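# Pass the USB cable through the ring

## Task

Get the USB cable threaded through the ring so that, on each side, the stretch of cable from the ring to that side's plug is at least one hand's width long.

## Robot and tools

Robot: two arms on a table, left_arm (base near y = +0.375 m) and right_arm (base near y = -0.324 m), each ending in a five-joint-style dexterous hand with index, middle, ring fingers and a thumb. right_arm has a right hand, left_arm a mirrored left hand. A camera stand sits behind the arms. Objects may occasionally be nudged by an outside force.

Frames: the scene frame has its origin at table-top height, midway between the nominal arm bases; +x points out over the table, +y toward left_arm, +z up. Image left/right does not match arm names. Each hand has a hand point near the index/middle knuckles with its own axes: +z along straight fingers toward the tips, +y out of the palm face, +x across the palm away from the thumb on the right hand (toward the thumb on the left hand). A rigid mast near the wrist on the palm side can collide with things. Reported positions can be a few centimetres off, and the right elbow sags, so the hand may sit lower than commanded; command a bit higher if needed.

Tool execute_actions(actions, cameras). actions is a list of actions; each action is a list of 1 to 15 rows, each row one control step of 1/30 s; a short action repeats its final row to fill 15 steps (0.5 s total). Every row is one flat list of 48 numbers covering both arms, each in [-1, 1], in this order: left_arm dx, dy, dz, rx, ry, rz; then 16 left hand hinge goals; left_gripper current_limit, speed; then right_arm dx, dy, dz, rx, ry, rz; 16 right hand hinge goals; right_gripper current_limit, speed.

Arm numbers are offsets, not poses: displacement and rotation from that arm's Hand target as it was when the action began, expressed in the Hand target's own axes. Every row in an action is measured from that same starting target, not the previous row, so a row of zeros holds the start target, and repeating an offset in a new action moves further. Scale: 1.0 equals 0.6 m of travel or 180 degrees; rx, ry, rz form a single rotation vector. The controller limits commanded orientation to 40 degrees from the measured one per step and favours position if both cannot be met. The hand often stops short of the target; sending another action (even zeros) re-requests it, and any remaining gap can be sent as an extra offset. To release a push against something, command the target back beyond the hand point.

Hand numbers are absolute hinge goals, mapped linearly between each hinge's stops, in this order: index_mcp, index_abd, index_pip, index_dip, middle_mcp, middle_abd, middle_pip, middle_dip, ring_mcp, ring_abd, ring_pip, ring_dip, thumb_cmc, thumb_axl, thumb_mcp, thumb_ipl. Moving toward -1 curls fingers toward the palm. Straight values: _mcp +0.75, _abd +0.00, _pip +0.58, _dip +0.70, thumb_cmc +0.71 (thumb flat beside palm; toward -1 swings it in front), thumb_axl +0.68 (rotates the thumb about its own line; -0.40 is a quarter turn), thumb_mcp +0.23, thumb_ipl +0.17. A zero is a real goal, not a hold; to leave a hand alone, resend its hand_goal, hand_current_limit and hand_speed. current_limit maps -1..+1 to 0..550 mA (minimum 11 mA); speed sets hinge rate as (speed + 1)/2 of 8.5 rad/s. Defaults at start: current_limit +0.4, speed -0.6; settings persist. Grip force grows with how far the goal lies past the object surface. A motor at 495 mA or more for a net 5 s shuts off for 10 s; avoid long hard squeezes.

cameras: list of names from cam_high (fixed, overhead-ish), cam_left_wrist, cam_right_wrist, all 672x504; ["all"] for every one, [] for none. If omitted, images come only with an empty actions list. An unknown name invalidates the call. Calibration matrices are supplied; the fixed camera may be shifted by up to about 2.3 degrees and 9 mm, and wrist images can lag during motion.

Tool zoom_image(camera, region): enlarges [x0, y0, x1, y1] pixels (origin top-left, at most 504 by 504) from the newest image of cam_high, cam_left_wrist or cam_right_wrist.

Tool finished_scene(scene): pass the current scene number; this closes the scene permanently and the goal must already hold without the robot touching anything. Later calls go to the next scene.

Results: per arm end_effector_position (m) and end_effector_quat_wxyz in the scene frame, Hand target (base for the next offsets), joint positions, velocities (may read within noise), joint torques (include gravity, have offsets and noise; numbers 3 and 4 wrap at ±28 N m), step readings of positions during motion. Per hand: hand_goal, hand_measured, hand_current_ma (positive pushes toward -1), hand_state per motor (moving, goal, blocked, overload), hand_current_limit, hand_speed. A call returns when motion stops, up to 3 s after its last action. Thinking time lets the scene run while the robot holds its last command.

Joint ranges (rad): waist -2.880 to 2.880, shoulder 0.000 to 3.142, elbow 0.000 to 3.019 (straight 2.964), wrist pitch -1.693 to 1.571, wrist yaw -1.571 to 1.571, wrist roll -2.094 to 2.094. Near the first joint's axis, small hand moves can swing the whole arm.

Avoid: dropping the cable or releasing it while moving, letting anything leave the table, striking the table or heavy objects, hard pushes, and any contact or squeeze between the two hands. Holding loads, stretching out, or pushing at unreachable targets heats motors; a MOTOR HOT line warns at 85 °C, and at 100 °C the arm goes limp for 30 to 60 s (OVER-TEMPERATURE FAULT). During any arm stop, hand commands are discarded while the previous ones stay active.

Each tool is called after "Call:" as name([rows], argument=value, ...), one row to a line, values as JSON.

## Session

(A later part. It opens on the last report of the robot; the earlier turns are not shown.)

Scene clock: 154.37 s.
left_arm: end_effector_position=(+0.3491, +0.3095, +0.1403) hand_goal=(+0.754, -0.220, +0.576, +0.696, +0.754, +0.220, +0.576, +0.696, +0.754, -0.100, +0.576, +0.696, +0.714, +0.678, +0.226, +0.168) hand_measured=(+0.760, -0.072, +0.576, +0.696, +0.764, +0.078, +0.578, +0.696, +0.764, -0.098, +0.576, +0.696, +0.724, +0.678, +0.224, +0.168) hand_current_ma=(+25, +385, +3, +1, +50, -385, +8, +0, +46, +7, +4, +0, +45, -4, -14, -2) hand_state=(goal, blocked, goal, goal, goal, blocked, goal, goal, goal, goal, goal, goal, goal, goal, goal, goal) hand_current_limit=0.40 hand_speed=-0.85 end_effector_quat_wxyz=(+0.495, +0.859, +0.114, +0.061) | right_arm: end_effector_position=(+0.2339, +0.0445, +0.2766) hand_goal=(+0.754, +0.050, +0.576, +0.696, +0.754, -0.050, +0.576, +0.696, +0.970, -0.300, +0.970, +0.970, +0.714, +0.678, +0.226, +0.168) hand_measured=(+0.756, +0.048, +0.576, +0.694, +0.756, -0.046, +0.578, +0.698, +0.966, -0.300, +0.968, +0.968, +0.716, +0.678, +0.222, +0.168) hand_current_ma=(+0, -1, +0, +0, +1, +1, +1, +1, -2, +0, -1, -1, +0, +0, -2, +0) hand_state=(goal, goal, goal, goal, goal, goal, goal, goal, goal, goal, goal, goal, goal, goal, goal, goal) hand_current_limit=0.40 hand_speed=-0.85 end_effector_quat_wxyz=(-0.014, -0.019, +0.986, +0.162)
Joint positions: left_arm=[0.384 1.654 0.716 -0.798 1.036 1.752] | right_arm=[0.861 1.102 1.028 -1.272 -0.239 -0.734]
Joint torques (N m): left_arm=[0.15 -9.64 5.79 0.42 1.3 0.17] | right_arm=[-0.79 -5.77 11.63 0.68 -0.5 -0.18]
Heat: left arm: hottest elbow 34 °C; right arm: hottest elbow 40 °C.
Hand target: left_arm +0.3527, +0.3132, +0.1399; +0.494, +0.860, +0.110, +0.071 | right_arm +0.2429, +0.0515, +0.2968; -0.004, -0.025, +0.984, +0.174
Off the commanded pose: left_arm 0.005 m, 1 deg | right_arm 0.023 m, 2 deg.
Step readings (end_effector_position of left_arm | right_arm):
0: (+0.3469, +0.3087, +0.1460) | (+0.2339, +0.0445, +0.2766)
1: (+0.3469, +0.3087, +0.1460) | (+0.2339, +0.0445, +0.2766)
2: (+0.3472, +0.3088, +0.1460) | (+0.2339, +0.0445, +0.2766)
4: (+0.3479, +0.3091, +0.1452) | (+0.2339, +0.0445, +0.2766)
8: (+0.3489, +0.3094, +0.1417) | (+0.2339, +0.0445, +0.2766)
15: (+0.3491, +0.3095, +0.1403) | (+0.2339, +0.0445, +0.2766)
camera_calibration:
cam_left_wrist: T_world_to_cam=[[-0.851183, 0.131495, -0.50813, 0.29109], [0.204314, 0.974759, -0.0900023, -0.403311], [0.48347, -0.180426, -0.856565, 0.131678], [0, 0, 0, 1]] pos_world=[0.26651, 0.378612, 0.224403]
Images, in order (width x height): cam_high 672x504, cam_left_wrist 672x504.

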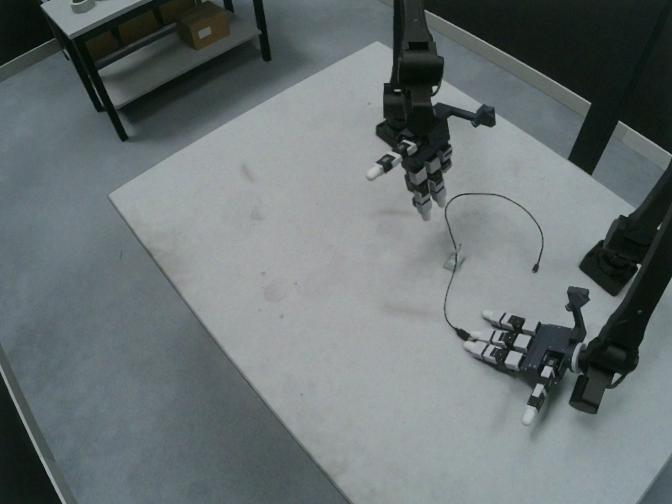

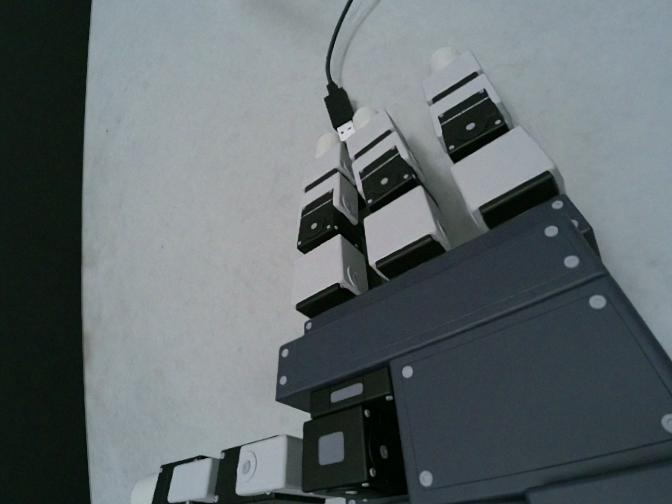

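Call:
execute_actions([
  [[0,0,0,0,0,0,0.754,0.05,0.576,0.696,0.754,-0.05,0.576,0.696,0.754,-0.1,0.576,0.696,0.714,0.678,0.226,0.168,0.4,-0.85,0,0,0,0,0,0,0.754,0.05,0.576,0.696,0.754,-0.05,0.576,0.696,0.97,-0.3,0.97,0.97,0.714,0.678,0.226,0.168,0.4,-0.85]],
], cameras=["cam_high","cam_left_wrist"])

Call:
zoom_image(camera="cam_high", region=[430, 230, 530, 370])

Scene clock: 155.23 s.
left_arm: end_effector_position=(+0.3492, +0.3096, +0.1403) hand_goal=(+0.754, +0.050, +0.576, +0.696, +0.754, -0.050, +0.576, +0.696, +0.754, -0.100, +0.576, +0.696, +0.714, +0.678, +0.226, +0.168) hand_measured=(+0.758, +0.034, +0.576, +0.696, +0.764, -0.046, +0.578, +0.696, +0.764, -0.098, +0.576, +0.696, +0.724, +0.678, +0.224, +0.168) hand_current_ma=(+20, -64, +1, +1, +50, +13, +8, +0, +46, +7, +4, +0, +45, -4, -14, -2) hand_state=(goal, goal, goal, goal, goal, goal, goal, goal, goal, goal, goal, goal, goal, goal, goal, goal) hand_current_limit=0.40 hand_speed=-0.85 end_effector_quat_wxyz=(+0.495, +0.859, +0.114, +0.062) | right_arm: end_effector_position=(+0.2339, +0.0445, +0.2766) hand_goal=(+0.754, +0.050, +0.576, +0.696, +0.754, -0.050, +0.576, +0.696, +0.970, -0.300, +0.970, +0.970, +0.714, +0.678, +0.226, +0.168) hand_measured=(+0.756, +0.048, +0.576, +0.694, +0.756, -0.046, +0.578, +0.698, +0.966, -0.300, +0.968, +0.968, +0.716, +0.678, +0.222, +0.168) hand_current_ma=(+0, -1, +0, +0, +1, +1, +1, +1, -2, +0, -1, -1, +0, +0, -2, +0) hand_state=(goal, goal, goal, goal, goal, goal, goal, goal, goal, goal, goal, goal, goal, goal, goal, goal) hand_current_limit=0.40 hand_speed=-0.85 end_effector_quat_wxyz=(-0.014, -0.019, +0.986, +0.162)
Joint positions: left_arm=[0.384 1.654 0.716 -0.796 1.036 1.752] | right_arm=[0.861 1.102 1.028 -1.272 -0.239 -0.734]
Joint torques (N m): left_arm=[0.21 -9.76 5.81 0.39 1.31 0.17] | right_arm=[-1.38 -5.71 11.41 0.57 -0.47 -0.24]
Heat: left arm: hottest elbow 34 °C; right arm: hottest elbow 40 °C.
Hand target: left_arm +0.3527, +0.3132, +0.1399; +0.494, +0.860, +0.110, +0.071 | right_arm +0.2429, +0.0515, +0.2968; -0.004, -0.025, +0.984, +0.174
Off the commanded pose: left_arm 0.005 m, 1 deg | right_arm 0.023 m, 2 deg.
Step readings (end_effector_position of left_arm | right_arm):
0: (+0.3491, +0.3095, +0.1403) | (+0.2339, +0.0445, +0.2766)
1: (+0.3491, +0.3095, +0.1403) | (+0.2339, +0.0445, +0.2766)
2: (+0.3491, +0.3095, +0.1403) | (+0.2339, +0.0445, +0.2766)
4: (+0.3491, +0.3095, +0.1403) | (+0.2339, +0.0445, +0.2766)
8: (+0.3492, +0.3096, +0.1403) | (+0.2339, +0.0445, +0.2766)
15: (+0.3492, +0.3096, +0.1403) | (+0.2339, +0.0445, +0.2766)
camera_calibration:
cam_left_wrist: T_world_to_cam=[[-0.85027, 0.131855, -0.509563, 0.290978], [0.20448, 0.97482, -0.088956, -0.403621], [0.485003, -0.179832, -0.855823, 0.13079], [0, 0, 0, 1]] pos_world=[0.266508, 0.378611, 0.2243]
Images, in order (width x height): cam_high 672x504, cam_left_wrist 672x504.

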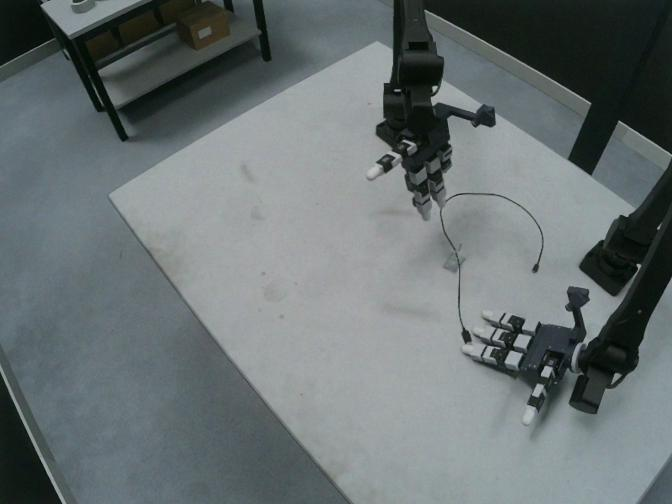

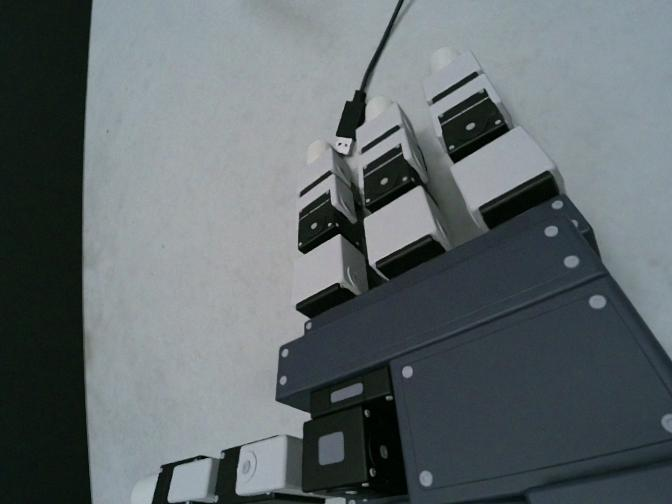

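Scaled by 3.600 from the camera's 672x504 image, which has a finer 960x720 frame.

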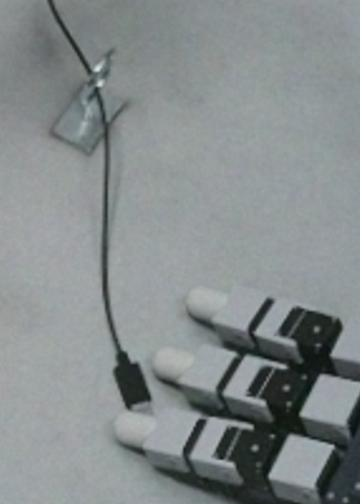

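Call:
execute_actions([
  [[0.0205,0.0282,-0.1002,0,0,0,0.754,0.1,0.576,0.696,0.754,-0.1,0.576,0.696,0.754,-0.1,0.576,0.696,0.714,0.678,0.226,0.168,0.4,-0.85,0,0,0,0,0,0,0.754,0.0,0.576,0.696,0.754,0.0,0.576,0.696,0.754,0,0.576,0.696,0.714,0.678,0.226,0.168,0.4,-0.85]],
  [[0.0205,0.0282,-0.1002,0,0,0,0.754,0.0,0.576,0.696,0.754,0,0.576,0.696,0.754,0,0.576,0.696,0.714,0.678,0.226,0.168,0.4,-0.85,0,-0.02,-0.08,0,0,0,0.754,0.0,0.576,0.696,0.754,0.0,0.576,0.696,0.754,0,0.576,0.696,0.714,0.678,0.226,0.168,0.4,-0.85]],
], cameras=["cam_high","cam_left_wrist"])

Call:
zoom_image(camera="cam_high", region=[400, 170, 560, 370])

Scene clock: 156.97 s.
left_arm: end_effector_position=(+0.3461, +0.3961, +0.2164) hand_goal=(+0.754, +0.000, +0.576, +0.696, +0.754, +0.000, +0.576, +0.696, +0.754, +0.000, +0.576, +0.696, +0.714, +0.678, +0.226, +0.168) hand_measured=(+0.760, +0.004, +0.576, +0.696, +0.764, -0.002, +0.578, +0.696, +0.764, -0.002, +0.576, +0.696, +0.724, +0.678, +0.224, +0.168) hand_current_ma=(+29, +14, +1, +1, +50, -9, +8, +0, +46, -10, +4, +0, +45, -4, -14, -2) hand_state=(goal, goal, goal, goal, goal, goal, goal, goal, goal, goal, goal, goal, goal, goal, goal, goal) hand_current_limit=0.40 hand_speed=-0.85 end_effector_quat_wxyz=(+0.494, +0.857, +0.138, +0.058) | right_arm: end_effector_position=(+0.2370, +0.0195, +0.3157) hand_goal=(+0.754, +0.000, +0.576, +0.696, +0.754, +0.000, +0.576, +0.696, +0.754, +0.000, +0.576, +0.696, +0.714, +0.678, +0.226, +0.168) hand_measured=(+0.756, +0.004, +0.576, +0.694, +0.756, -0.002, +0.578, +0.698, +0.758, -0.002, +0.580, +0.698, +0.716, +0.678, +0.222, +0.168) hand_current_ma=(+0, +1, +0, +0, +1, -1, +1, +1, +1, -1, +1, +1, +0, +0, -2, +0) hand_state=(goal, goal, goal, goal, goal, goal, goal, goal, goal, goal, goal, goal, goal, goal, goal, goal) hand_current_limit=0.40 hand_speed=-0.85 end_effector_quat_wxyz=(-0.017, -0.019, +0.987, +0.161)
Joint positions: left_arm=[0.611 1.603 0.917 -1.353 0.968 2.08] | right_arm=[0.796 1.062 1.105 -1.409 -0.255 -0.798]
Joint torques (N m): left_arm=[0.03 -11.75 9.16 -1.03 0.93 0.23] | right_arm=[-0.44 -5.71 11.45 0.8 -0.44 -0.21]
Heat: left arm: hottest elbow 34 °C; right arm: hottest elbow 40 °C.
Hand target: left_arm +0.3527, +0.4034, +0.2297; +0.494, +0.860, +0.110, +0.071 | right_arm +0.2442, +0.0238, +0.3377; -0.004, -0.025, +0.985, +0.174
Off the commanded pose: left_arm 0.017 m, 4 deg | right_arm 0.024 m, 2 deg.
joint sent to its limit (left arm) — joint 6 (wrist roll), upper limit. The joint targets still meet the commanded pose.
Step readings (end_effector_position of left_arm | right_arm):
0: (+0.3492, +0.3096, +0.1403) | (+0.2339, +0.0445, +0.2766)
1: (+0.3491, +0.3097, +0.1404) | (+0.2339, +0.0445, +0.2766)
2: (+0.3479, +0.3107, +0.1408) | (+0.2339, +0.0445, +0.2766)
4: (+0.3449, +0.3165, +0.1447) | (+0.2339, +0.0445, +0.2766)
8: (+0.3424, +0.3379, +0.1577) | (+0.2339, +0.0445, +0.2766)
15: (+0.3472, +0.3523, +0.1741) | (+0.2339, +0.0445, +0.2766)
16: (+0.3465, +0.3522, +0.1750) | (+0.2338, +0.0443, +0.2766)
17: (+0.3455, +0.3536, +0.1764) | (+0.2335, +0.0429, +0.2771)
19: (+0.3434, +0.3588, +0.1832) | (+0.2327, +0.0368, +0.2803)
23: (+0.3462, +0.3824, +0.2016) | (+0.2377, +0.0248, +0.2979)
30: (+0.3481, +0.3971, +0.2161) | (+0.2385, +0.0202, +0.3163)
camera_calibration:
cam_left_wrist: T_world_to_cam=[[-0.869679, 0.095991, -0.484195, 0.331018], [0.163656, 0.9815, -0.0993663, -0.466847], [0.465699, -0.165658, -0.8693, 0.216903], [0, 0, 0, 1]] pos_world=[0.26327, 0.462368, 0.302442]
Images, in order (width x height): cam_high 672x504, cam_left_wrist 672x504.

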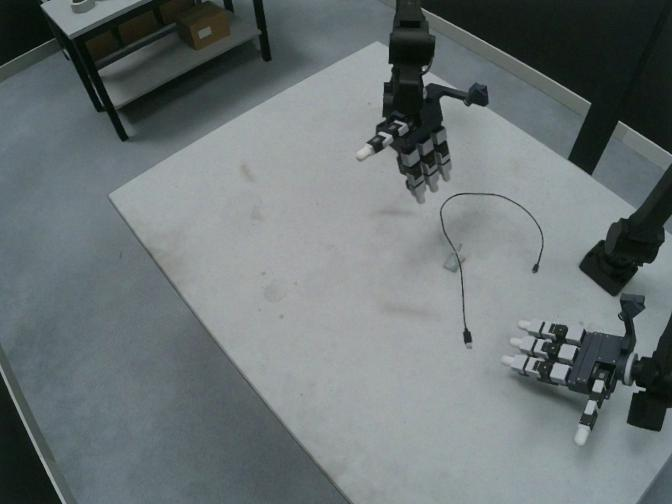

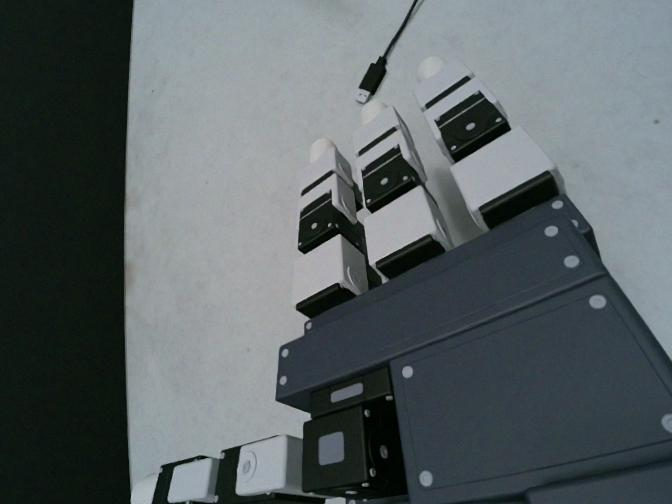

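Scaled by 2.520 from the camera's 672x504 image, which has a finer 960x720 frame.

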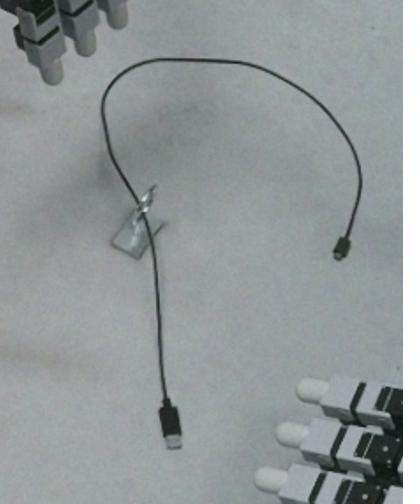

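Call:
finished_scene(scene=1)

The scene is finished: the task was done.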